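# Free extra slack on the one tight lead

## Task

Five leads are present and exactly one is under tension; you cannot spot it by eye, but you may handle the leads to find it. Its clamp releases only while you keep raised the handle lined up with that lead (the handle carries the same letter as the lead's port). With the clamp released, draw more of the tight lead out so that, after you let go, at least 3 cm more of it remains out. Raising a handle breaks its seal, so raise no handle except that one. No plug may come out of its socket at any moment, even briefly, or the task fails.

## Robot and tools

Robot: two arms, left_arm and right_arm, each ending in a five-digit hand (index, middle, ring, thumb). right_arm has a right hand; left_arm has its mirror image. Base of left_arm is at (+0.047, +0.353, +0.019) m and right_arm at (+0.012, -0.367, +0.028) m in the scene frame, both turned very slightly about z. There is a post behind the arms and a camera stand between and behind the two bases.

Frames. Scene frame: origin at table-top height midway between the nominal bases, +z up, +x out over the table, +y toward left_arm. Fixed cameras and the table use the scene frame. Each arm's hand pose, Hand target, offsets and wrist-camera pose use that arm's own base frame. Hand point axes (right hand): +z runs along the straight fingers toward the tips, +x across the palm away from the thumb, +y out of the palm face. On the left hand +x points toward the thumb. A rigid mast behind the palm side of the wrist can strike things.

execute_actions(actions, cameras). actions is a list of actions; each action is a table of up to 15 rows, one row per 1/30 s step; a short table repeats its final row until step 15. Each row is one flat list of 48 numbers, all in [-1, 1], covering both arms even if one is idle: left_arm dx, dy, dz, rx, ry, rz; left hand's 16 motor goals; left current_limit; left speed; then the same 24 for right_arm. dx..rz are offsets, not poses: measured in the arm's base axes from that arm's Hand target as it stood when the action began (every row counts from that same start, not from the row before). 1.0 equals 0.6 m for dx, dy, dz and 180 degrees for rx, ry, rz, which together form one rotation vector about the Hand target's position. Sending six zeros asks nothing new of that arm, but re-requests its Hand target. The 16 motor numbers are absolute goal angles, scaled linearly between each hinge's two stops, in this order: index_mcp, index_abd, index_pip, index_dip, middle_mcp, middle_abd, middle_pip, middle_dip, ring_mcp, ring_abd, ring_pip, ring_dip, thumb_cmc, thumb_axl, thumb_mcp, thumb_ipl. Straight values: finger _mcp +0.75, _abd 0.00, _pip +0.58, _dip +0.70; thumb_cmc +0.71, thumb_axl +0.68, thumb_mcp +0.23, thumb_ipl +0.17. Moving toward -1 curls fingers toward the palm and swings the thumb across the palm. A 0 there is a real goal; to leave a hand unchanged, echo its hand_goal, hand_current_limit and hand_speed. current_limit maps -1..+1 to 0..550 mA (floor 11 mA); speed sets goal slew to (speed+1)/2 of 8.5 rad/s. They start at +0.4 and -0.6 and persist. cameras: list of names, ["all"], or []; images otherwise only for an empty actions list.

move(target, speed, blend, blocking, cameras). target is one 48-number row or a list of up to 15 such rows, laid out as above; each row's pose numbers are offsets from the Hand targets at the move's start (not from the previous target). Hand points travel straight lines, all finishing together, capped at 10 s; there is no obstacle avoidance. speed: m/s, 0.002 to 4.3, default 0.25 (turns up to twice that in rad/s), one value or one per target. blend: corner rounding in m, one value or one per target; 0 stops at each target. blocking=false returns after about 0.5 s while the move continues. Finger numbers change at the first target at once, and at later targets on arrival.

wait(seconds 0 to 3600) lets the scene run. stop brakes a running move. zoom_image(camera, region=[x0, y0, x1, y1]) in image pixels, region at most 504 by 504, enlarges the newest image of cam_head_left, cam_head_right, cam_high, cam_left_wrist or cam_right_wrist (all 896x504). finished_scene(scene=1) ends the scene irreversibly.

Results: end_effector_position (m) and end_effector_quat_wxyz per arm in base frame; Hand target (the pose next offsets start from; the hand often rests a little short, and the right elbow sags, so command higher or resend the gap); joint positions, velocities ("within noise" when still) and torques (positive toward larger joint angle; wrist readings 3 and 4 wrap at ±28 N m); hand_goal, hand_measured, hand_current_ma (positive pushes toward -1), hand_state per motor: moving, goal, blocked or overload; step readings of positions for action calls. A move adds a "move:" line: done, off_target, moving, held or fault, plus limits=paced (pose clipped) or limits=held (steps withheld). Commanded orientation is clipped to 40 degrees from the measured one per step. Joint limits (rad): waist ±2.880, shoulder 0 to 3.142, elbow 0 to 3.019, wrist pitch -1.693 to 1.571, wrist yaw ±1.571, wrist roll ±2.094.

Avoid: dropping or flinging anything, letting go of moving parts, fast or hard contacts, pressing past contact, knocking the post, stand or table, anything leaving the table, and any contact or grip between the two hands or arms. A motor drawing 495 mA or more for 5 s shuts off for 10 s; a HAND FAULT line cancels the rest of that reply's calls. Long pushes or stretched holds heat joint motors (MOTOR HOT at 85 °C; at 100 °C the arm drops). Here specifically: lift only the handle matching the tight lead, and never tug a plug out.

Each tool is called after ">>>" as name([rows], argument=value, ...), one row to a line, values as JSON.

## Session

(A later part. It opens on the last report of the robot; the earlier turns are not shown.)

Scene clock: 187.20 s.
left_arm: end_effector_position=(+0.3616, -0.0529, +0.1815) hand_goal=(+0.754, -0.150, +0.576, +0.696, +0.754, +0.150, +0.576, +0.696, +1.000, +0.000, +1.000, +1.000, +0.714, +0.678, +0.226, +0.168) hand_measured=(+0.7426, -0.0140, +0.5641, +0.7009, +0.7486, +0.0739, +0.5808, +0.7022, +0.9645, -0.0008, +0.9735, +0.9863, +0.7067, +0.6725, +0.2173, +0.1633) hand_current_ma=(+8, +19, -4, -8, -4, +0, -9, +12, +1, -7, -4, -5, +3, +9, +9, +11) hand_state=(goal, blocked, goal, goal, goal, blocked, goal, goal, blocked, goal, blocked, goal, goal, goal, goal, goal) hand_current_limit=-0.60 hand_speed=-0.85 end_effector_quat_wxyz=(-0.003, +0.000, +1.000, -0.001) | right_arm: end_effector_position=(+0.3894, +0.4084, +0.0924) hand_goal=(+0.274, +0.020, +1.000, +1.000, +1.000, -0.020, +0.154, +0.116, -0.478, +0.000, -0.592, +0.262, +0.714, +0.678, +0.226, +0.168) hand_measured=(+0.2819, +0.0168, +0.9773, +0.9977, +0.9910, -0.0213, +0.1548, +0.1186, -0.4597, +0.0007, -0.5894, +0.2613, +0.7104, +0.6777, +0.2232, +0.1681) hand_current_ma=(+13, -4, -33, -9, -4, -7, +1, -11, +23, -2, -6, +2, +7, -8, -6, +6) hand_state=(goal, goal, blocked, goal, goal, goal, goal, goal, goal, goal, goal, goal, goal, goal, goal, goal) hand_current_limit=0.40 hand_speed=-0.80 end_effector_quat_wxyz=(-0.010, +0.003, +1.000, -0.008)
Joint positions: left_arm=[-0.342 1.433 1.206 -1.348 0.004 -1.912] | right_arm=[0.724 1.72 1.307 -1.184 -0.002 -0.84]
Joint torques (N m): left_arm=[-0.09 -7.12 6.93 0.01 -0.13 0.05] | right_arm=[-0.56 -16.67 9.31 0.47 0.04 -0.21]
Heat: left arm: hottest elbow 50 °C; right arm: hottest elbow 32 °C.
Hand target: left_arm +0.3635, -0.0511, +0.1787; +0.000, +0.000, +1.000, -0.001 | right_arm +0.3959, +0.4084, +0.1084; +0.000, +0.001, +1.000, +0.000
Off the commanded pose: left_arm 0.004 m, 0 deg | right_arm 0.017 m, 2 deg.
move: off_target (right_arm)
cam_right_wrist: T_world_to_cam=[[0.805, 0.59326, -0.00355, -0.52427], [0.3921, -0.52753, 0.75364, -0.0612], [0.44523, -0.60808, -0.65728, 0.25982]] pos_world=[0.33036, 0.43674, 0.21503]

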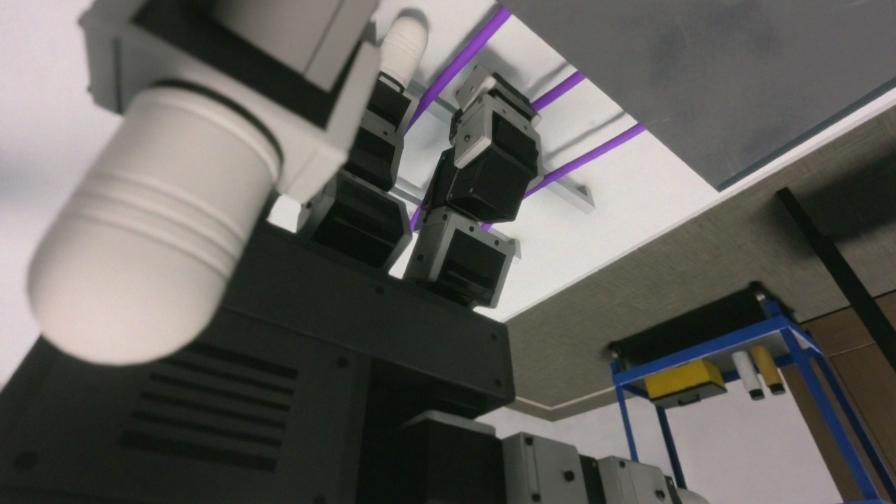

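>>> move(target=[0,0,0, 0,0,0, 0.754,-0.15,0.576,0.696,0.754,0.15,0.576,0.696,1,0,1,1,0.714,0.678,0.226,0.168,-0.6,-0.85, 0,0,0,0,0,0, 0.2745,-0.35,1,1,1,0.35,0.153,0.116,-0.479,0,-0.592,0.261,0.714,0.678,0.226,0.168,0.5,-0.85], cameras=["cam_right_wrist", "cam_high"], speed=0.05)

>>> zoom_image(camera="cam_right_wrist", region=[340, 0, 600, 160])

>>> zoom_image(camera="cam_high", region=[340, 200, 480, 330])

Scene clock: 188.40 s.
left_arm: end_effector_position=(+0.3616, -0.0529, +0.1815) hand_goal=(+0.754, -0.150, +0.576, +0.696, +0.754, +0.150, +0.576, +0.696, +1.000, +0.000, +1.000, +1.000, +0.714, +0.678, +0.226, +0.168) hand_measured=(+0.7426, -0.0140, +0.5641, +0.6996, +0.7486, +0.0739, +0.5808, +0.7034, +0.9645, -0.0008, +0.9735, +0.9863, +0.7067, +0.6725, +0.2173, +0.1633) hand_current_ma=(+4, +22, -7, -3, -16, -4, +6, +11, -1, +1, -10, +0, +18, +4, +4, +11) hand_state=(goal, blocked, goal, goal, goal, blocked, goal, goal, blocked, goal, blocked, goal, goal, goal, goal, goal) hand_current_limit=-0.60 hand_speed=-0.85 end_effector_quat_wxyz=(-0.003, +0.000, +1.000, -0.001) | right_arm: end_effector_position=(+0.3894, +0.4084, +0.0924) hand_goal=(+0.274, -0.350, +1.000, +1.000, +1.000, +0.350, +0.154, +0.116, -0.478, +0.000, -0.592, +0.262, +0.714, +0.678, +0.226, +0.168) hand_measured=(+0.2783, -0.1121, +0.9683, +1.0000, +0.9983, +0.2073, +0.1471, +0.1097, -0.4597, +0.0007, -0.5907, +0.2613, +0.7104, +0.6777, +0.2222, +0.1672) hand_current_ma=(+11, +385, -40, -5, +7, -178, -2, -12, +20, -5, -6, +1, +10, -8, -7, +10) hand_state=(goal, blocked, blocked, goal, goal, blocked, goal, goal, goal, goal, goal, goal, goal, goal, goal, goal) hand_current_limit=0.50 hand_speed=-0.85 end_effector_quat_wxyz=(-0.010, +0.003, +1.000, -0.008)
Joint positions: left_arm=[-0.342 1.433 1.206 -1.348 0.004 -1.912] | right_arm=[0.724 1.72 1.307 -1.184 -0.002 -0.84]
Joint torques (N m): left_arm=[-0.44 -7.59 7.16 0.16 -0.13 -0.01] | right_arm=[-0.5 -16.56 9.29 0.35 0.05 -0.21]
Heat: left arm: hottest elbow 50 °C; right arm: hottest elbow 32 °C.
Hand target: left_arm +0.3635, -0.0511, +0.1787; +0.000, +0.000, +1.000, -0.001 | right_arm +0.3959, +0.4084, +0.1084; +0.000, +0.001, +1.000, +0.000
Off the commanded pose: left_arm 0.004 m, 0 deg | right_arm 0.017 m, 1 deg.
move: done
cam_right_wrist: T_world_to_cam=[[0.805, 0.59326, -0.00355, -0.52427], [0.3921, -0.52753, 0.75364, -0.0612], [0.44523, -0.60808, -0.65728, 0.25982]] pos_world=[0.33036, 0.43674, 0.21503]
Images, in order (width x height): cam_high 896x504, cam_right_wrist 896x504.

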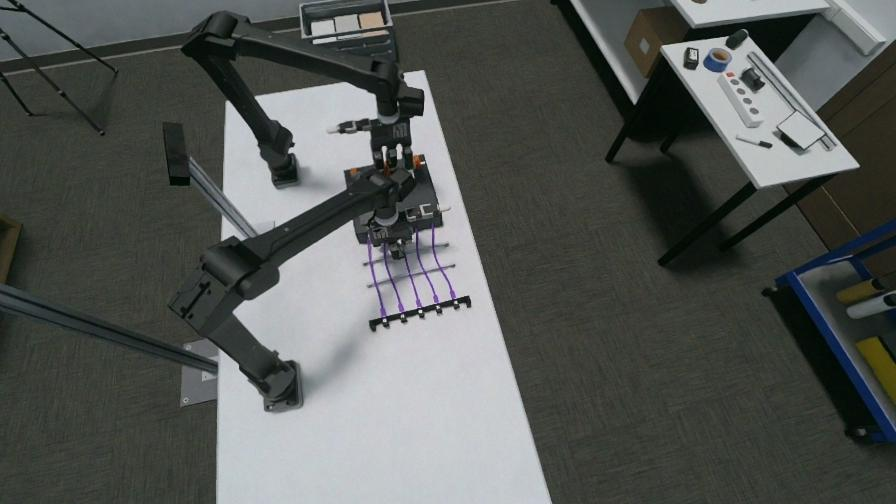

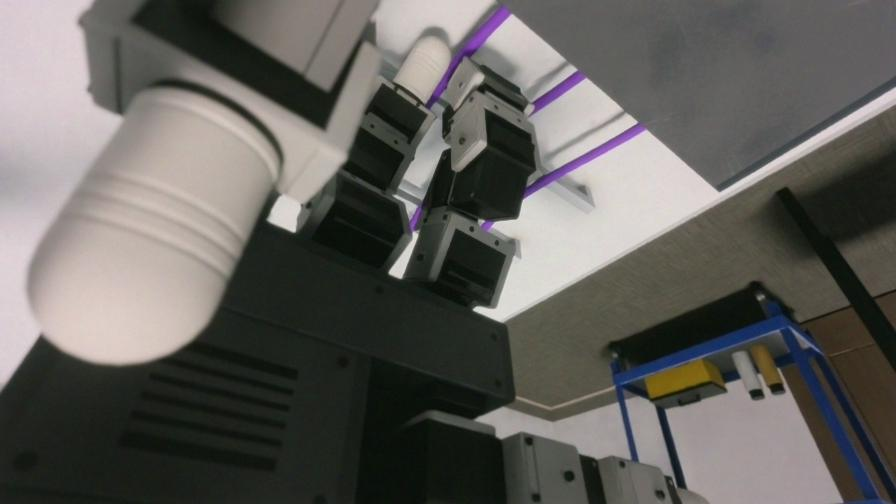

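Scaled by 1.938 from the camera's image (finer frame: 1280x720).

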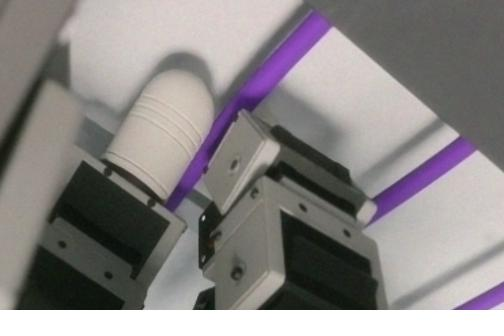

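Scaled by 3.600 from the camera's image (finer frame: 1280x720).

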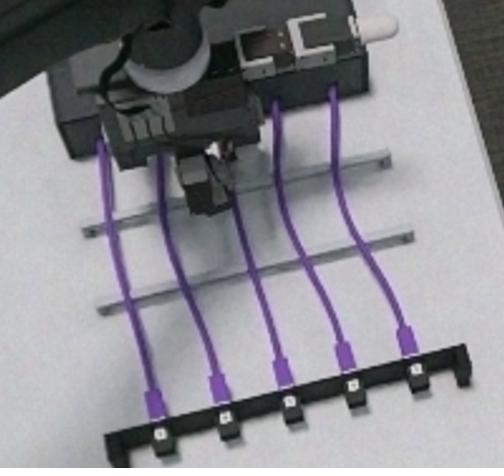

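>>> move(target=[0,0,0, 0,0,0, 0.754,-0.4,0.576,0.696,0.754,0.45,0.576,0.696,1,0,1,1,0.714,0.678,0.226,0.168,0.5,-0.8, 0,0,0,0,0,0, 0.2745,-0.35,1,1,1,0.35,0.153,0.116,-0.479,0,-0.592,0.261,0.714,0.678,0.226,0.168,0.5,-0.85], cameras=["cam_left_wrist", "cam_head_right"], speed=0.05)

>>> zoom_image(camera="cam_left_wrist", region=[380, 0, 600, 160])

>>> zoom_image(camera="cam_head_right", region=[200, 190, 360, 350])

Scene clock: 189.40 s.
left_arm: end_effector_position=(+0.3616, -0.0529, +0.1815) hand_goal=(+0.754, -0.400, +0.576, +0.696, +0.754, +0.450, +0.576, +0.696, +1.000, +0.000, +1.000, +1.000, +0.714, +0.678, +0.226, +0.168) hand_measured=(+0.7426, -0.0154, +0.5629, +0.6996, +0.7498, +0.0739, +0.5808, +0.7022, +0.9645, +0.0007, +0.9735, +0.9863, +0.7079, +0.6735, +0.2173, +0.1633) hand_current_ma=(+2, +110, -13, -19, -8, -83, +1, +12, -4, +2, +4, -1, +7, +8, +6, +8) hand_state=(goal, blocked, goal, goal, goal, blocked, goal, goal, blocked, goal, blocked, goal, goal, goal, goal, goal) hand_current_limit=0.50 hand_speed=-0.80 end_effector_quat_wxyz=(-0.003, +0.000, +1.000, -0.001) | right_arm: end_effector_position=(+0.3894, +0.4084, +0.0924) hand_goal=(+0.274, -0.350, +1.000, +1.000, +1.000, +0.350, +0.154, +0.116, -0.478, +0.000, -0.592, +0.262, +0.714, +0.678, +0.226, +0.168) hand_measured=(+0.2771, -0.1107, +0.9683, +1.0000, +0.9983, +0.2058, +0.1484, +0.1097, -0.4585, +0.0007, -0.5907, +0.2613, +0.7104, +0.6777, +0.2232, +0.1672) hand_current_ma=(+6, +384, -41, -9, +7, -180, -3, -15, +19, -5, -5, +0, +4, -10, -8, +7) hand_state=(goal, blocked, blocked, goal, goal, blocked, goal, goal, goal, goal, goal, goal, goal, goal, goal, goal) hand_current_limit=0.50 hand_speed=-0.85 end_effector_quat_wxyz=(-0.010, +0.003, +1.000, -0.008)
Joint positions: left_arm=[-0.342 1.433 1.206 -1.348 0.004 -1.912] | right_arm=[0.724 1.72 1.307 -1.184 -0.002 -0.84]
Joint torques (N m): left_arm=[-0.62 -7 7.01 0.24 -0.17 0.03] | right_arm=[-0.5 -16.56 9.29 0.36 0.04 -0.21]
Heat: left arm: hottest elbow 50 °C; right arm: hottest elbow 32 °C.
Hand target: left_arm +0.3635, -0.0511, +0.1787; +0.000, +0.000, +1.000, -0.001 | right_arm +0.3959, +0.4084, +0.1084; +0.000, +0.001, +1.000, +0.000
Off the commanded pose: left_arm 0.004 m, 0 deg | right_arm 0.017 m, 2 deg.
move: done
cam_left_wrist: T_world_to_cam=[[0.76641, -0.64128, 0.03698, -0.35472], [-0.45605, -0.50269, 0.73438, -0.04303], [-0.45236, -0.5797, -0.67773, 0.3806]] pos_world=[0.42441, -0.02848, 0.30266]
Images, in order (width x height): cam_head_right 896x504, cam_left_wrist 896x504.

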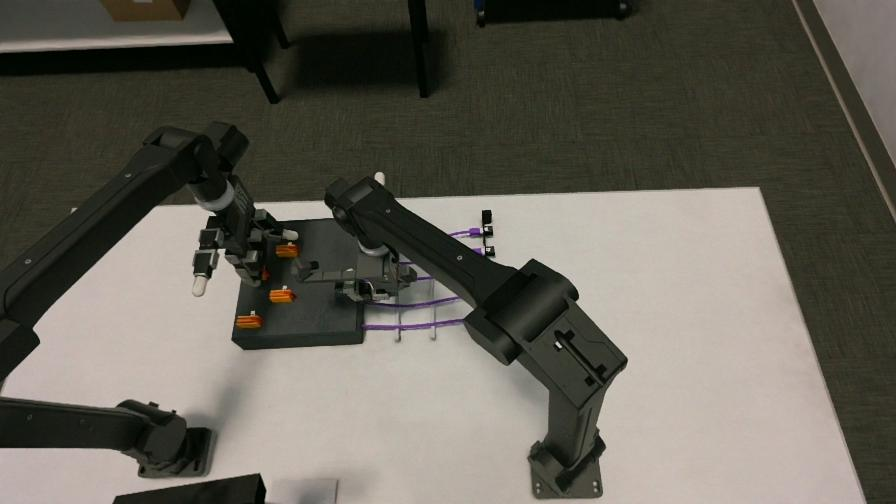

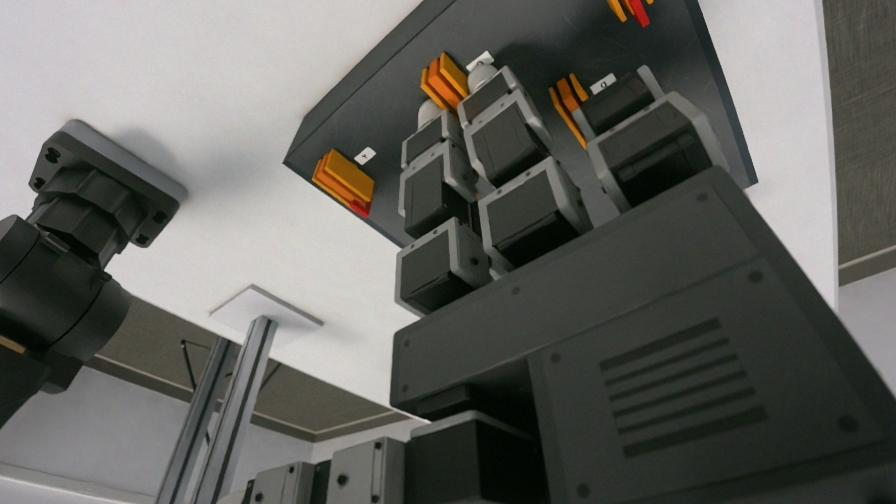

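Scaled by 2.291 from the camera's image (finer frame: 1280x720).

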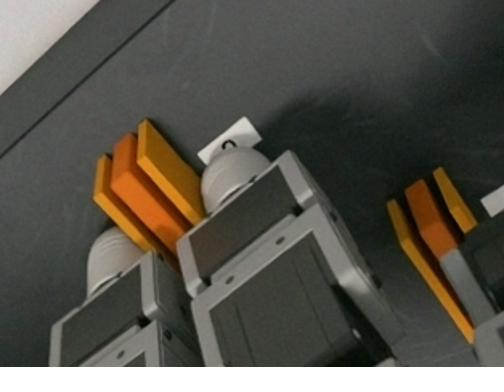

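Scaled by 3.150 from the camera's image (finer frame: 1280x720).

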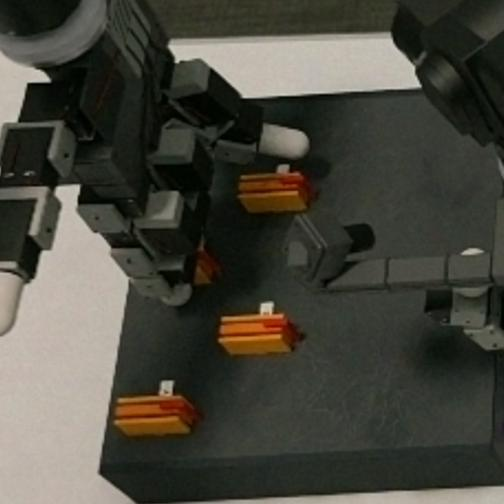

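>>> wait(seconds=1)

Scene clock: 190.73 s.
left_arm: end_effector_position=(+0.3616, -0.0529, +0.1815) hand_goal=(+0.754, -0.400, +0.576, +0.696, +0.754, +0.450, +0.576, +0.696, +1.000, +0.000, +1.000, +1.000, +0.714, +0.678, +0.226, +0.168) hand_measured=(+0.7426, -0.0154, +0.5629, +0.6996, +0.7498, +0.0754, +0.5795, +0.7034, +0.9645, -0.0008, +0.9735, +0.9850, +0.7067, +0.6725, +0.2163, +0.1633) hand_current_ma=(+11, +111, -10, -1, -16, -89, -10, +4, -13, -14, -7, +3, +9, +14, -1, +7) hand_state=(goal, blocked, goal, goal, goal, blocked, goal, goal, blocked, goal, blocked, goal, goal, goal, goal, goal) hand_current_limit=0.50 hand_speed=-0.80 end_effector_quat_wxyz=(-0.003, +0.000, +1.000, -0.001) | right_arm: end_effector_position=(+0.3894, +0.4084, +0.0924) hand_goal=(+0.274, -0.350, +1.000, +1.000, +1.000, +0.350, +0.154, +0.116, -0.478, +0.000, -0.592, +0.262, +0.714, +0.678, +0.226, +0.168) hand_measured=(+0.2783, -0.1107, +0.9683, +1.0000, +0.9995, +0.2073, +0.1471, +0.1097, -0.4597, +0.0007, -0.5907, +0.2613, +0.7104, +0.6777, +0.2222, +0.1672) hand_current_ma=(+9, +384, -41, -7, +3, -178, -1, -15, +23, -3, -3, -2, +7, -6, -6, +7) hand_state=(goal, blocked, blocked, goal, goal, blocked, goal, goal, goal, goal, goal, goal, goal, goal, goal, goal) hand_current_limit=0.50 hand_speed=-0.85 end_effector_quat_wxyz=(-0.010, +0.003, +1.000, -0.008)
Joint positions: left_arm=[-0.342 1.433 1.206 -1.348 0.004 -1.912] | right_arm=[0.724 1.72 1.307 -1.184 -0.002 -0.84]
Joint torques (N m): left_arm=[-1.2 -7 7.05 -0.03 -0.13 0.04] | right_arm=[-0.5 -16.56 9.29 0.36 0.04 -0.21]
Heat: left arm: hottest elbow 49 °C; right arm: hottest elbow 32 °C.
Hand target: left_arm +0.3635, -0.0511, +0.1787; +0.000, +0.000, +1.000, -0.001 | right_arm +0.3959, +0.4084, +0.1084; +0.000, +0.001, +1.000, +0.000
Off the commanded pose: left_arm 0.004 m, 0 deg | right_arm 0.017 m, 2 deg.
wait: 1.00 s; at rest from the start

>>> move([
  [0,0,0, 0,0,0, 0.754,-0.9,0.576,0.696,0.754,0.9,0.576,0.696,1,0,1,1,0.714,0.678,0.226,0.168,0.5,-0.8, 0,0,0,0,0,0, 0.2745,-0.35,1,1,1,0.35,0.153,0.116,-0.479,0,-0.592,0.261,0.714,0.678,0.226,0.168,0.5,-0.85],
  [0,0,0.06, 0,0,0, 0.754,-0.9,0.576,0.696,0.754,0.9,0.576,0.696,1,0,1,1,0.714,0.678,0.226,0.168,0.5,-0.8, 0,0,0,0,0,0, 0.2745,-0.35,1,1,1,0.35,0.153,0.116,-0.479,0,-0.592,0.261,0.714,0.678,0.226,0.168,0.5,-0.85],
], cameras=["cam_left_wrist", "cam_head_right", "cam_high"], speed=0.04)

>>> zoom_image(camera="cam_left_wrist", region=[380, 0, 600, 160])

>>> zoom_image(camera="cam_head_right", region=[200, 190, 360, 350])

Scene clock: 193.33 s.
left_arm: end_effector_position=(+0.3574, -0.0503, +0.1841) hand_goal=(+0.754, -0.900, +0.576, +0.696, +0.754, +0.900, +0.576, +0.696, +1.000, +0.000, +1.000, +1.000, +0.714, +0.678, +0.226, +0.168) hand_measured=(+0.7607, -0.0887, +0.5782, +0.7098, +0.7728, +0.0739, +0.5924, +0.7022, +0.9645, +0.0007, +0.9735, +0.9863, +0.7079, +0.6735, +0.2163, +0.1624) hand_current_ma=(+7, +363, +3, -11, +0, -355, -3, +3, -9, -6, -5, -6, +16, +18, +0, +4) hand_state=(goal, blocked, goal, goal, goal, blocked, goal, goal, blocked, goal, blocked, goal, goal, goal, goal, goal) hand_current_limit=0.50 hand_speed=-0.80 end_effector_quat_wxyz=(-0.012, +0.000, +1.000, +0.004) | right_arm: end_effector_position=(+0.3894, +0.4084, +0.0924) hand_goal=(+0.274, -0.350, +1.000, +1.000, +1.000, +0.350, +0.154, +0.116, -0.478, +0.000, -0.592, +0.262, +0.714, +0.678, +0.226, +0.168) hand_measured=(+0.2783, -0.1107, +0.9696, +1.0000, +0.9995, +0.2073, +0.1484, +0.1097, -0.4597, -0.0008, -0.5907, +0.2613, +0.7104, +0.6767, +0.2232, +0.1681) hand_current_ma=(+9, +386, -39, -6, +4, -177, +0, -10, +21, -5, -4, -2, +10, -4, -9, +7) hand_state=(goal, blocked, blocked, goal, goal, blocked, goal, goal, goal, goal, goal, goal, goal, goal, goal, goal) hand_current_limit=0.50 hand_speed=-0.85 end_effector_quat_wxyz=(-0.010, +0.003, +1.000, -0.008)
Joint positions: left_arm=[-0.341 1.433 1.209 -1.372 -0.001 -1.912] | right_arm=[0.724 1.72 1.307 -1.184 -0.002 -0.84]
Joint torques (N m): left_arm=[-1.32 -8.59 12.23 -2.73 0.02 0.03] | right_arm=[-0.5 -16.56 9.31 0.35 0.05 -0.21]
Heat: left arm: hottest elbow 49 °C; right arm: hottest elbow 32 °C.
Hand target: left_arm +0.3636, -0.0511, +0.2147; +0.000, +0.000, +1.000, -0.001 | right_arm +0.3959, +0.4084, +0.1084; +0.000, +0.001, +1.000, +0.000
Off the commanded pose: left_arm 0.031 m, 1 deg | right_arm 0.017 m, 2 deg.
move: off_target (left_arm)
cam_left_wrist: T_world_to_cam=[[0.76704, -0.6414, 0.01589, -0.34625], [-0.44284, -0.51135, 0.73649, -0.05117], [-0.46425, -0.57195, -0.67627, 0.38636]] pos_world=[0.4223, -0.02727, 0.30446]
Images, in order (width x height): cam_head_right 896x504, cam_high 896x504, cam_left_wrist 896x504.

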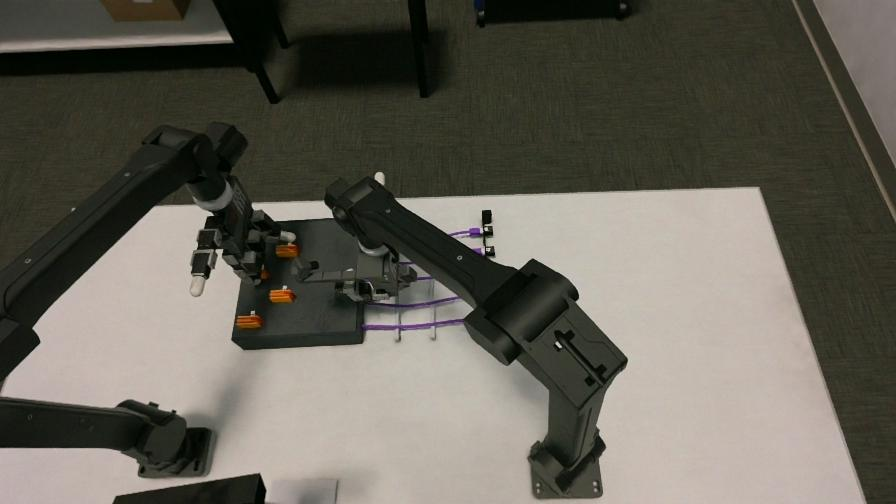

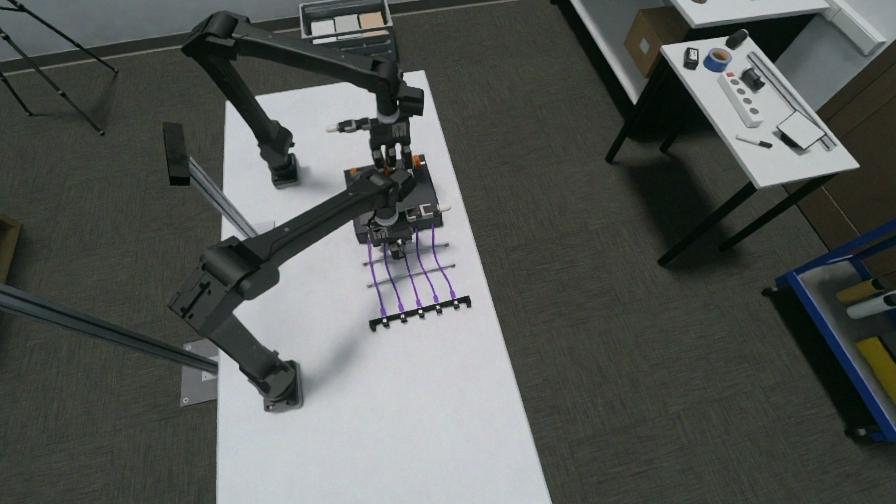

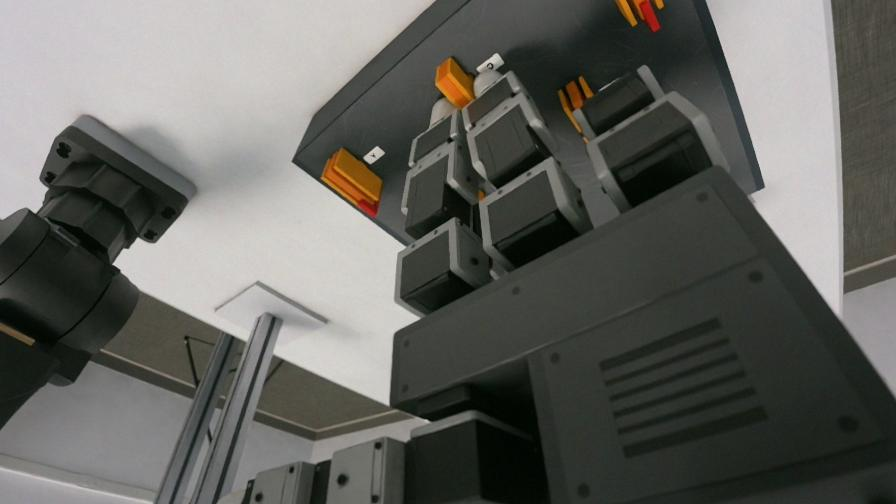

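Scaled by 2.291 from the camera's image (finer frame: 1280x720).

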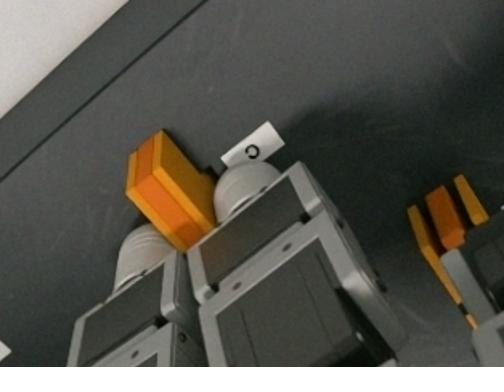

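Scaled by 3.150 from the camera's image (finer frame: 1280x720).

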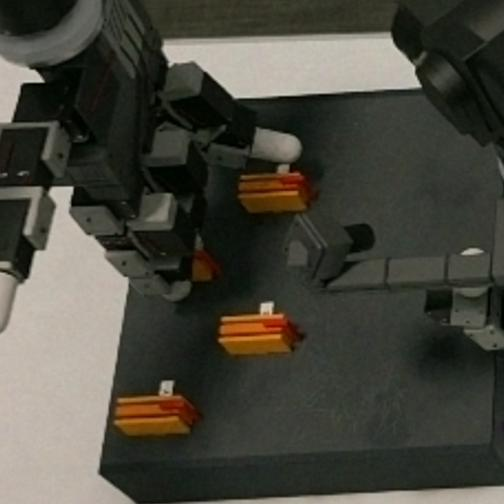

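>>> move([
  [0,0,0, 0,0,0, 0.754,-1,0.576,0.696,0.754,1,0.576,0.696,1,0,1,1,0.714,0.678,0.226,0.168,0.75,-0.8, 0,0,0,0,0,0, 0.2745,-0.35,1,1,1,0.35,0.153,0.116,-0.479,0,-0.592,0.261,0.714,0.678,0.226,0.168,0.5,-0.85],
  [0,0,0.03, 0,0,0, 0.754,-1,0.576,0.696,0.754,1,0.576,0.696,1,0,1,1,0.714,0.678,0.226,0.168,0.75,-0.8, 0,0,0,0,0,0, 0.2745,-0.35,1,1,1,0.35,0.153,0.116,-0.479,0,-0.592,0.261,0.714,0.678,0.226,0.168,0.5,-0.85],
], cameras=["cam_left_wrist", "cam_head_right"], speed=0.04)

>>> zoom_image(camera="cam_left_wrist", region=[380, 0, 600, 160])

>>> zoom_image(camera="cam_head_right", region=[200, 190, 360, 350])

Scene clock: 196.10 s.
left_arm: end_effector_position=(+0.3514, -0.0482, +0.2113) hand_goal=(+0.754, -1.000, +0.576, +0.696, +0.754, +1.000, +0.576, +0.696, +1.000, +0.000, +1.000, +1.000, +0.714, +0.678, +0.226, +0.168) hand_measured=(+0.7523, -0.0902, +0.5654, +0.7111, +0.7595, +0.0769, +0.5885, +0.7034, +0.9645, -0.0008, +0.9747, +0.9850, +0.7079, +0.6725, +0.2163, +0.1633) hand_current_ma=(+8, +437, -10, -15, -7, -432, -13, +2, -4, -7, -12, -2, +2, +13, -7, +7) hand_state=(goal, blocked, goal, goal, goal, blocked, goal, goal, blocked, goal, blocked, goal, goal, goal, goal, goal) hand_current_limit=0.75 hand_speed=-0.80 end_effector_quat_wxyz=(-0.025, +0.000, +1.000, +0.009) | right_arm: end_effector_position=(+0.3894, +0.4084, +0.0924) hand_goal=(+0.274, -0.350, +1.000, +1.000, +1.000, +0.350, +0.154, +0.116, -0.478, +0.000, -0.592, +0.262, +0.714, +0.678, +0.226, +0.168) hand_measured=(+0.2795, -0.1107, +0.9683, +1.0000, +0.9983, +0.2058, +0.1484, +0.1097, -0.4597, -0.0008, -0.5894, +0.2613, +0.7104, +0.6767, +0.2222, +0.1672) hand_current_ma=(+9, +384, -39, -10, +6, -179, +0, -10, +23, -3, -7, +1, +7, -10, -7, +7) hand_state=(goal, blocked, blocked, goal, goal, blocked, goal, goal, goal, goal, goal, goal, goal, goal, goal, goal) hand_current_limit=0.50 hand_speed=-0.85 end_effector_quat_wxyz=(-0.010, +0.003, +1.000, -0.008)
Joint positions: left_arm=[-0.341 1.422 1.266 -1.468 -0.001 -1.912] | right_arm=[0.724 1.72 1.307 -1.184 -0.002 -0.84]
Joint torques (N m): left_arm=[-1.55 -8.7 11.33 -0.9 0.02 0] | right_arm=[-0.5 -16.62 9.31 0.35 0.05 -0.2]
Heat: left arm: hottest elbow 50 °C; right arm: hottest elbow 32 °C.
Hand target: left_arm +0.3635, -0.0511, +0.2326; +0.000, +0.000, +1.000, -0.001 | right_arm +0.3959, +0.4084, +0.1084; +0.000, +0.001, +1.000, +0.000
Off the commanded pose: left_arm 0.025 m, 3 deg | right_arm 0.017 m, 2 deg.
move: off_target (left_arm)
cam_left_wrist: T_world_to_cam=[[0.76711, -0.64143, -0.01016, -0.3352], [-0.42346, -0.51821, 0.74306, -0.08135], [-0.48189, -0.56571, -0.66915, 0.40816]] pos_world=[0.41938, -0.02626, 0.33016]
Images, in order (width x height): cam_head_right 896x504, cam_left_wrist 896x504.

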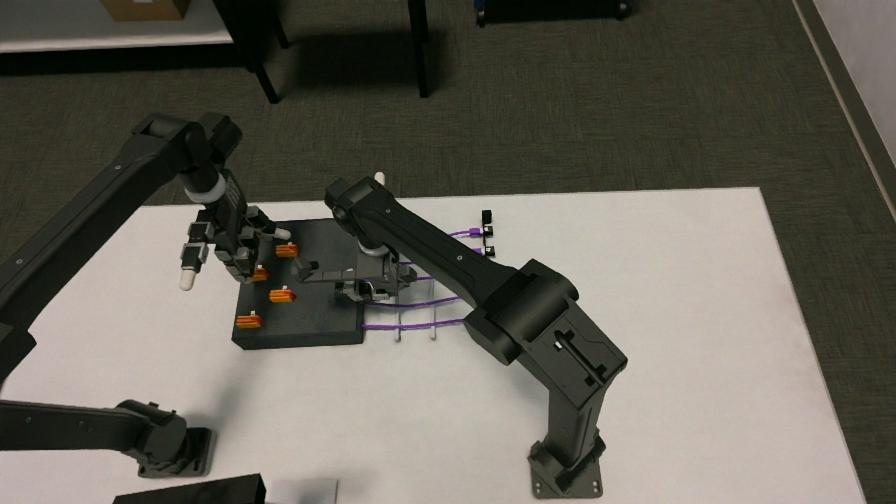

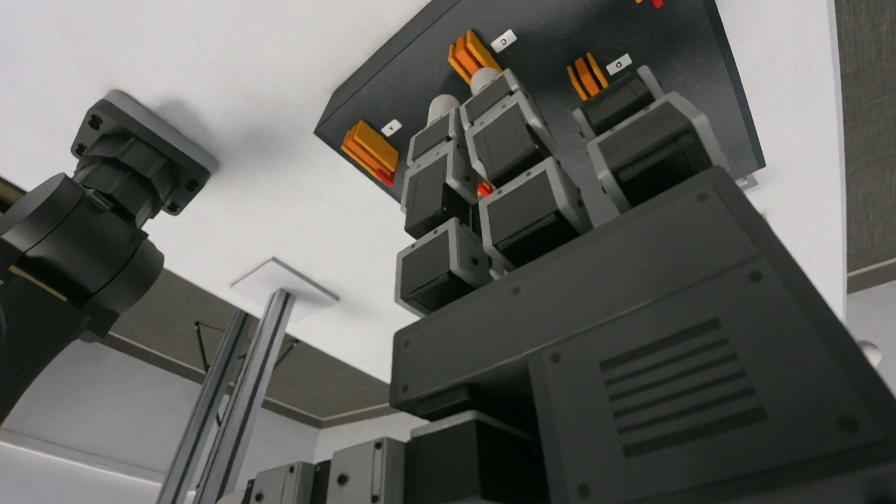

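Scaled by 2.291 from the camera's image (finer frame: 1280x720).

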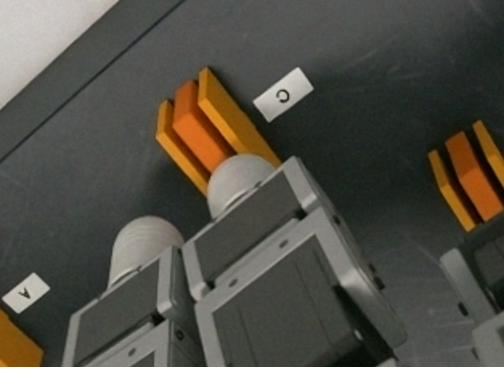

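Scaled by 3.150 from the camera's image (finer frame: 1280x720).

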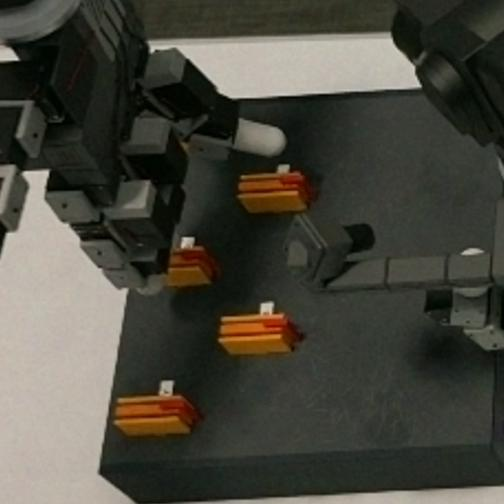

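>>> move([
  [-0.004,-0.0143,0.03, 0,0,0, 0.343,0.08,1,1,1,-0.08,0.284,0.261,-0.479,0,-0.592,0.261,0.714,0.678,0.226,0.168,0.4,-0.7, 0,0,0,0,0,0, 0.2745,-0.35,1,1,1,0.35,0.153,0.116,-0.479,0,-0.592,0.261,0.714,0.678,0.226,0.168,0.5,-0.85],
  [-0.004,-0.0143,-0.079, 0,0,0, 0.343,0.08,1,1,1,-0.08,0.284,0.261,-0.479,0,-0.592,0.261,0.714,0.678,0.226,0.168,0.4,-0.7, 0,0,0,0,0,0, 0.2745,-0.35,1,1,1,0.35,0.153,0.116,-0.479,0,-0.592,0.261,0.714,0.678,0.226,0.168,0.5,-0.85],
], cameras=["cam_left_wrist", "cam_head_right", "cam_high"], speed=0.05)

>>> zoom_image(camera="cam_left_wrist", region=[380, 0, 600, 160])

>>> zoom_image(camera="cam_head_right", region=[200, 190, 360, 350])

Scene clock: 201.03 s.
left_arm: end_effector_position=(+0.3607, -0.0555, +0.1901) hand_goal=(+0.344, +0.080, +1.000, +1.000, +1.000, -0.080, +0.284, +0.262, -0.478, +0.000, -0.592, +0.262, +0.714, +0.678, +0.226, +0.168) hand_measured=(+0.3664, +0.0344, +0.9722, +0.9977, +0.9657, -0.0667, +0.2844, +0.2613, -0.4163, -0.0008, -0.5817, +0.2728, +0.7079, +0.6725, +0.2163, +0.1633) hand_current_ma=(+11, +4, +0, +3, -7, +8, -4, +12, +2, -5, -5, -4, +13, +9, -6, +12) hand_state=(blocked, blocked, blocked, goal, blocked, goal, goal, goal, blocked, goal, goal, goal, goal, goal, goal, goal) hand_current_limit=0.40 hand_speed=-0.70 end_effector_quat_wxyz=(+0.000, +0.000, +1.000, +0.000) | right_arm: end_effector_position=(+0.3894, +0.4084, +0.0924) hand_goal=(+0.274, -0.350, +1.000, +1.000, +1.000, +0.350, +0.154, +0.116, -0.478, +0.000, -0.592, +0.262, +0.714, +0.678, +0.226, +0.168) hand_measured=(+0.2783, -0.1107, +0.9696, +1.0000, +0.9983, +0.2073, +0.1471, +0.1097, -0.4597, +0.0007, -0.5907, +0.2613, +0.7104, +0.6777, +0.2232, +0.1672) hand_current_ma=(+6, +386, -39, -6, +5, -179, +0, -12, +20, -6, -7, +2, +6, -9, -9, +8) hand_state=(goal, blocked, blocked, goal, goal, blocked, goal, goal, goal, goal, goal, goal, goal, goal, goal, goal) hand_current_limit=0.50 hand_speed=-0.85 end_effector_quat_wxyz=(-0.010, +0.003, +1.000, -0.008)
Joint positions: left_arm=[-0.35 1.425 1.221 -1.366 0.001 -1.92] | right_arm=[0.724 1.72 1.307 -1.184 -0.002 -0.84]
Joint torques (N m): left_arm=[-1.49 -7.3 7.1 0.13 -0.07 -0.1] | right_arm=[-0.5 -16.56 9.29 0.36 0.05 -0.2]
Heat: left arm: hottest elbow 50 °C; right arm: hottest elbow 32 °C.
Hand target: left_arm +0.3611, -0.0597, +0.1852; +0.000, +0.000, +1.000, -0.001 | right_arm +0.3959, +0.4084, +0.1084; +0.000, +0.001, +1.000, +0.000
Off the commanded pose: left_arm 0.006 m, 0 deg | right_arm 0.017 m, 2 deg.
move: done
cam_left_wrist: T_world_to_cam=[[0.76639, -0.6411, 0.04055, -0.35665], [-0.46047, -0.50424, 0.73056, -0.04889], [-0.44791, -0.57856, -0.68165, 0.38375]] pos_world=[0.42271, -0.03127, 0.31176]
Images, in order (width x height): cam_head_right 896x504, cam_high 896x504, cam_left_wrist 896x504.

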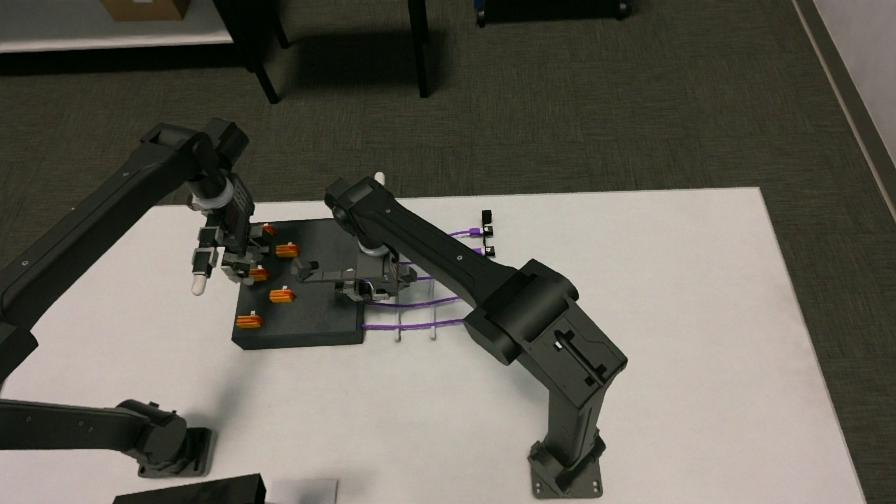

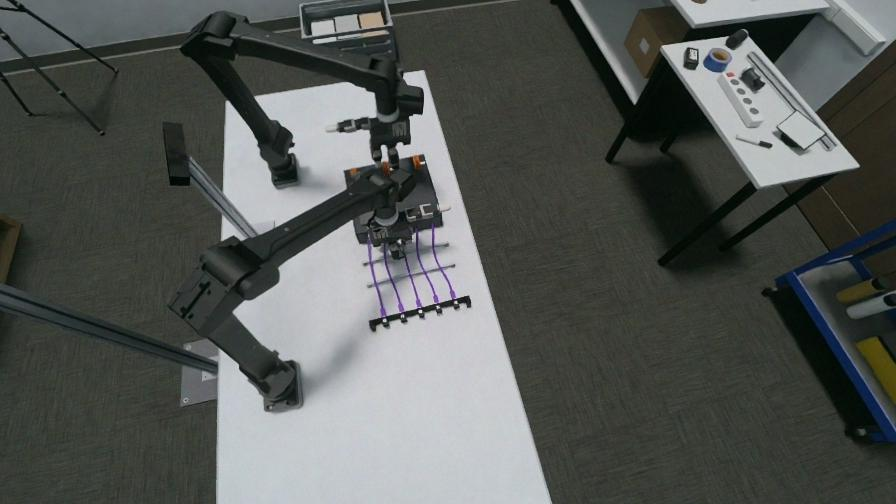

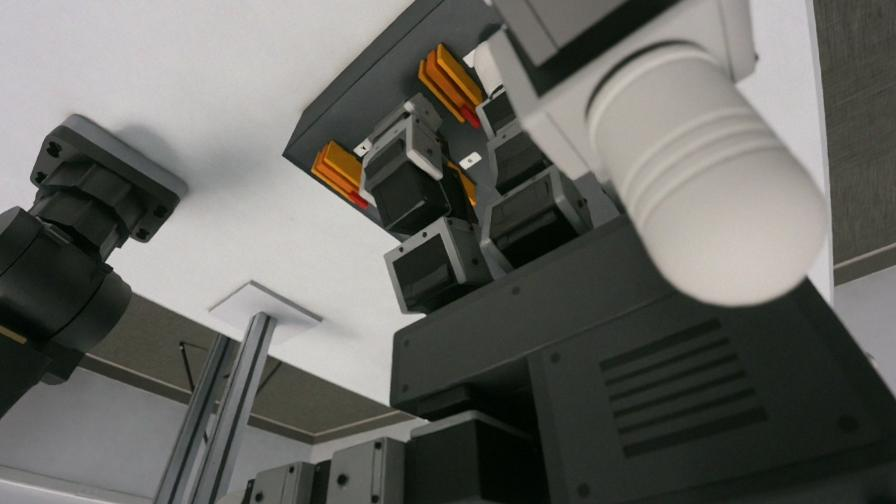

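Scaled by 2.291 from the camera's image (finer frame: 1280x720).

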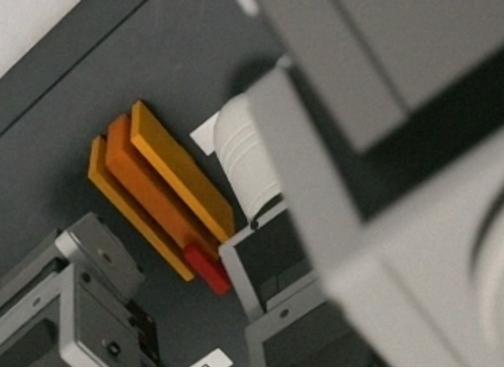

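Scaled by 3.150 from the camera's image (finer frame: 1280x720).

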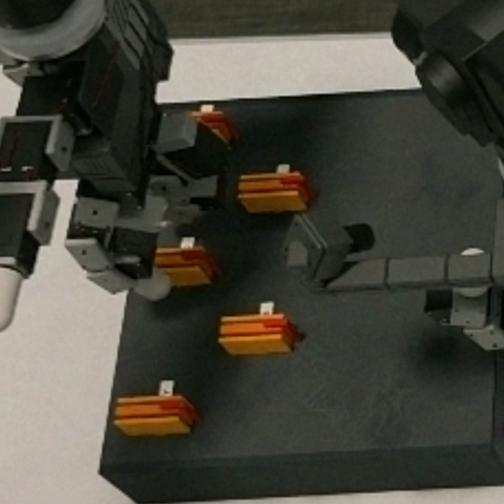

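>>> move([
  [0,-0.021,0, 0,0,0, 0.343,0.1,1,1,1,-0.08,0.284,0.261,-0.479,0,-0.592,0.261,0.714,0.678,0.226,0.168,0.4,-0.7, 0,0,0,0,0,0, 0.2745,-0.35,1,1,1,0.35,0.153,0.116,-0.479,0,-0.592,0.261,0.714,0.678,0.226,0.168,0.5,-0.85],
  [0,-0.021,-0.033, 0,0,0, 0.343,0.1,1,1,1,-0.08,0.284,0.261,-0.479,0,-0.592,0.261,0.714,0.678,0.226,0.168,0.4,-0.7, 0,0,0,0,0,0, 0.2745,-0.35,1,1,1,0.35,0.153,0.116,-0.479,0,-0.592,0.261,0.714,0.678,0.226,0.168,0.5,-0.85],
], cameras=["cam_left_wrist", "cam_head_right", "cam_high"], speed=0.05)

>>> zoom_image(camera="cam_left_wrist", region=[380, 0, 600, 160])

>>> zoom_image(camera="cam_head_right", region=[200, 190, 360, 350])

Scene clock: 203.27 s.
left_arm: end_effector_position=(+0.3604, -0.0694, +0.1701) hand_goal=(+0.344, +0.100, +1.000, +1.000, +1.000, -0.080, +0.284, +0.262, -0.478, +0.000, -0.592, +0.262, +0.714, +0.678, +0.226, +0.168) hand_measured=(+0.3664, +0.0329, +0.9722, +0.9977, +0.9717, -0.0653, +0.2716, +0.2562, -0.4163, -0.0008, -0.5817, +0.2728, +0.7079, +0.6725, +0.2163, +0.1633) hand_current_ma=(+7, -7, -8, -10, -20, +13, -13, +4, +19, -12, -4, +4, +12, +5, +9, +4) hand_state=(blocked, blocked, blocked, goal, blocked, goal, goal, goal, blocked, goal, goal, goal, goal, goal, goal, goal) hand_current_limit=0.40 hand_speed=-0.70 end_effector_quat_wxyz=(-0.001, +0.002, +1.000, -0.001) | right_arm: end_effector_position=(+0.3894, +0.4084, +0.0924) hand_goal=(+0.274, -0.350, +1.000, +1.000, +1.000, +0.350, +0.154, +0.116, -0.478, +0.000, -0.592, +0.262, +0.714, +0.678, +0.226, +0.168) hand_measured=(+0.2771, -0.1121, +0.9683, +1.0000, +0.9983, +0.2073, +0.1484, +0.1097, -0.4597, -0.0008, -0.5894, +0.2613, +0.7104, +0.6777, +0.2232, +0.1672) hand_current_ma=(+3, +382, -42, -8, +3, -180, -1, -11, +22, -3, -4, +1, +10, -6, -6, +11) hand_state=(goal, blocked, blocked, goal, goal, blocked, goal, goal, goal, goal, goal, goal, goal, goal, goal, goal) hand_current_limit=0.50 hand_speed=-0.85 end_effector_quat_wxyz=(-0.010, +0.003, +1.000, -0.008)
Joint positions: left_arm=[-0.382 1.45 1.193 -1.315 0.002 -1.949] | right_arm=[0.724 1.72 1.307 -1.184 -0.002 -0.84]
Joint torques (N m): left_arm=[-2.02 -7.53 6.93 0.27 -0.16 -0.12] | right_arm=[-0.56 -16.56 9.29 0.36 0.04 -0.21]
Heat: left arm: hottest elbow 50 °C; right arm: hottest elbow 32 °C.
Hand target: left_arm +0.3611, -0.0722, +0.1655; +0.000, +0.000, +1.000, -0.001 | right_arm +0.3959, +0.4084, +0.1084; +0.000, +0.001, +1.000, +0.000
Off the commanded pose: left_arm 0.006 m, 0 deg | right_arm 0.017 m, 2 deg.
move: done
cam_left_wrist: T_world_to_cam=[[0.76454, -0.64338, 0.03917, -0.36373], [-0.46038, -0.50252, 0.73179, -0.04158], [-0.45114, -0.57752, -0.6804, 0.363]] pos_world=[0.42271, -0.04528, 0.29166]
Images, in order (width x height): cam_head_right 896x504, cam_high 896x504, cam_left_wrist 896x504.

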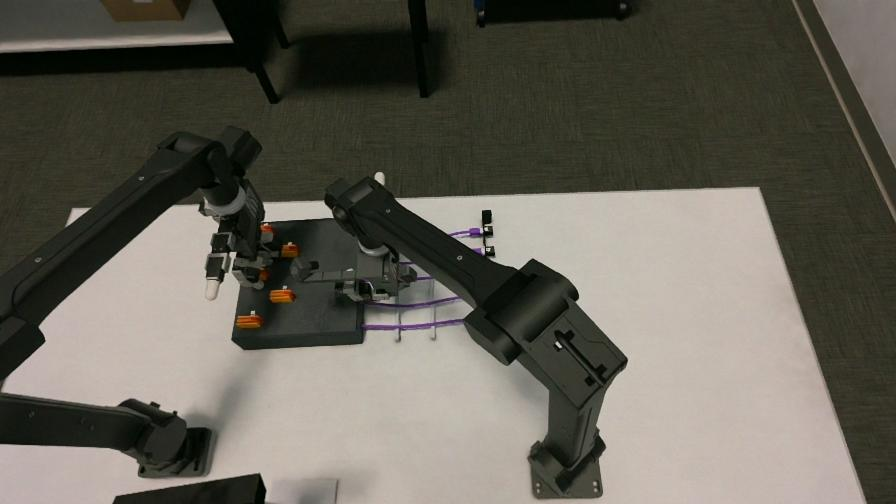

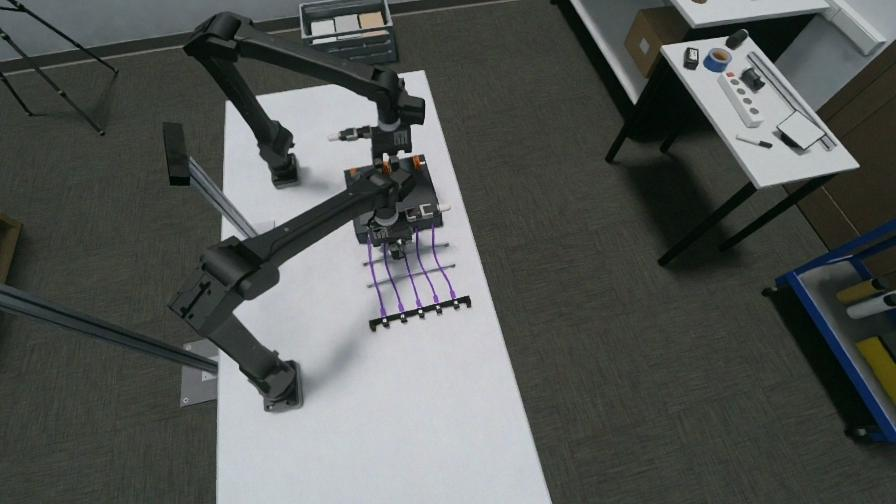

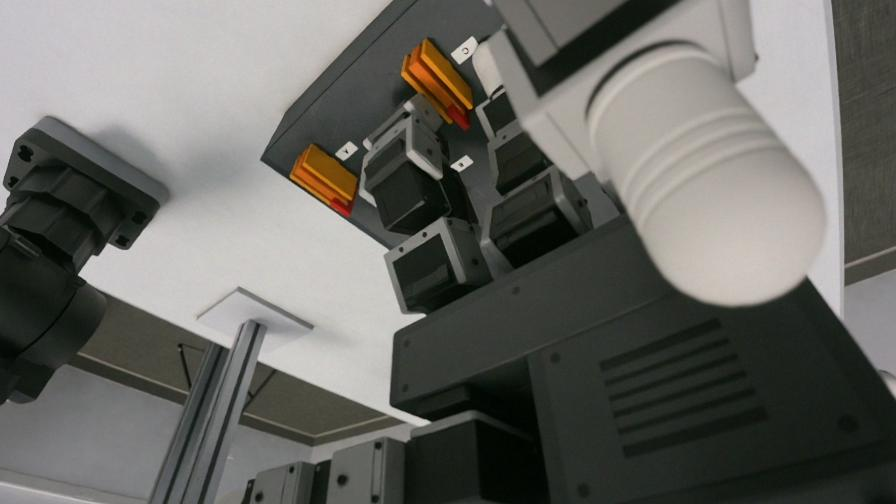

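Scaled by 2.291 from the camera's image (finer frame: 1280x720).

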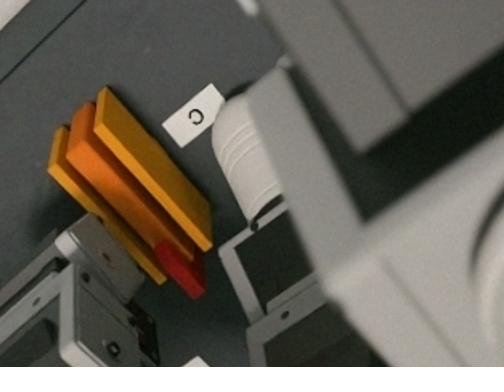

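Scaled by 3.150 from the camera's image (finer frame: 1280x720).

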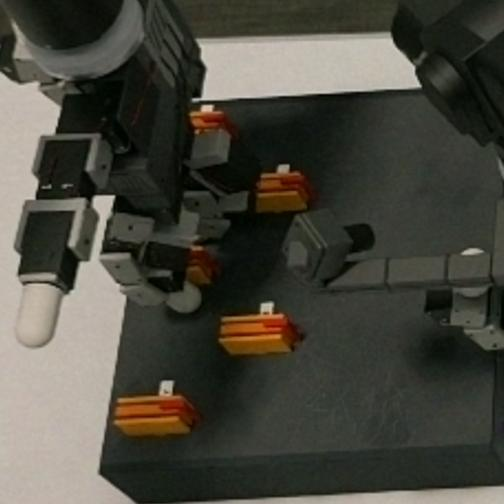

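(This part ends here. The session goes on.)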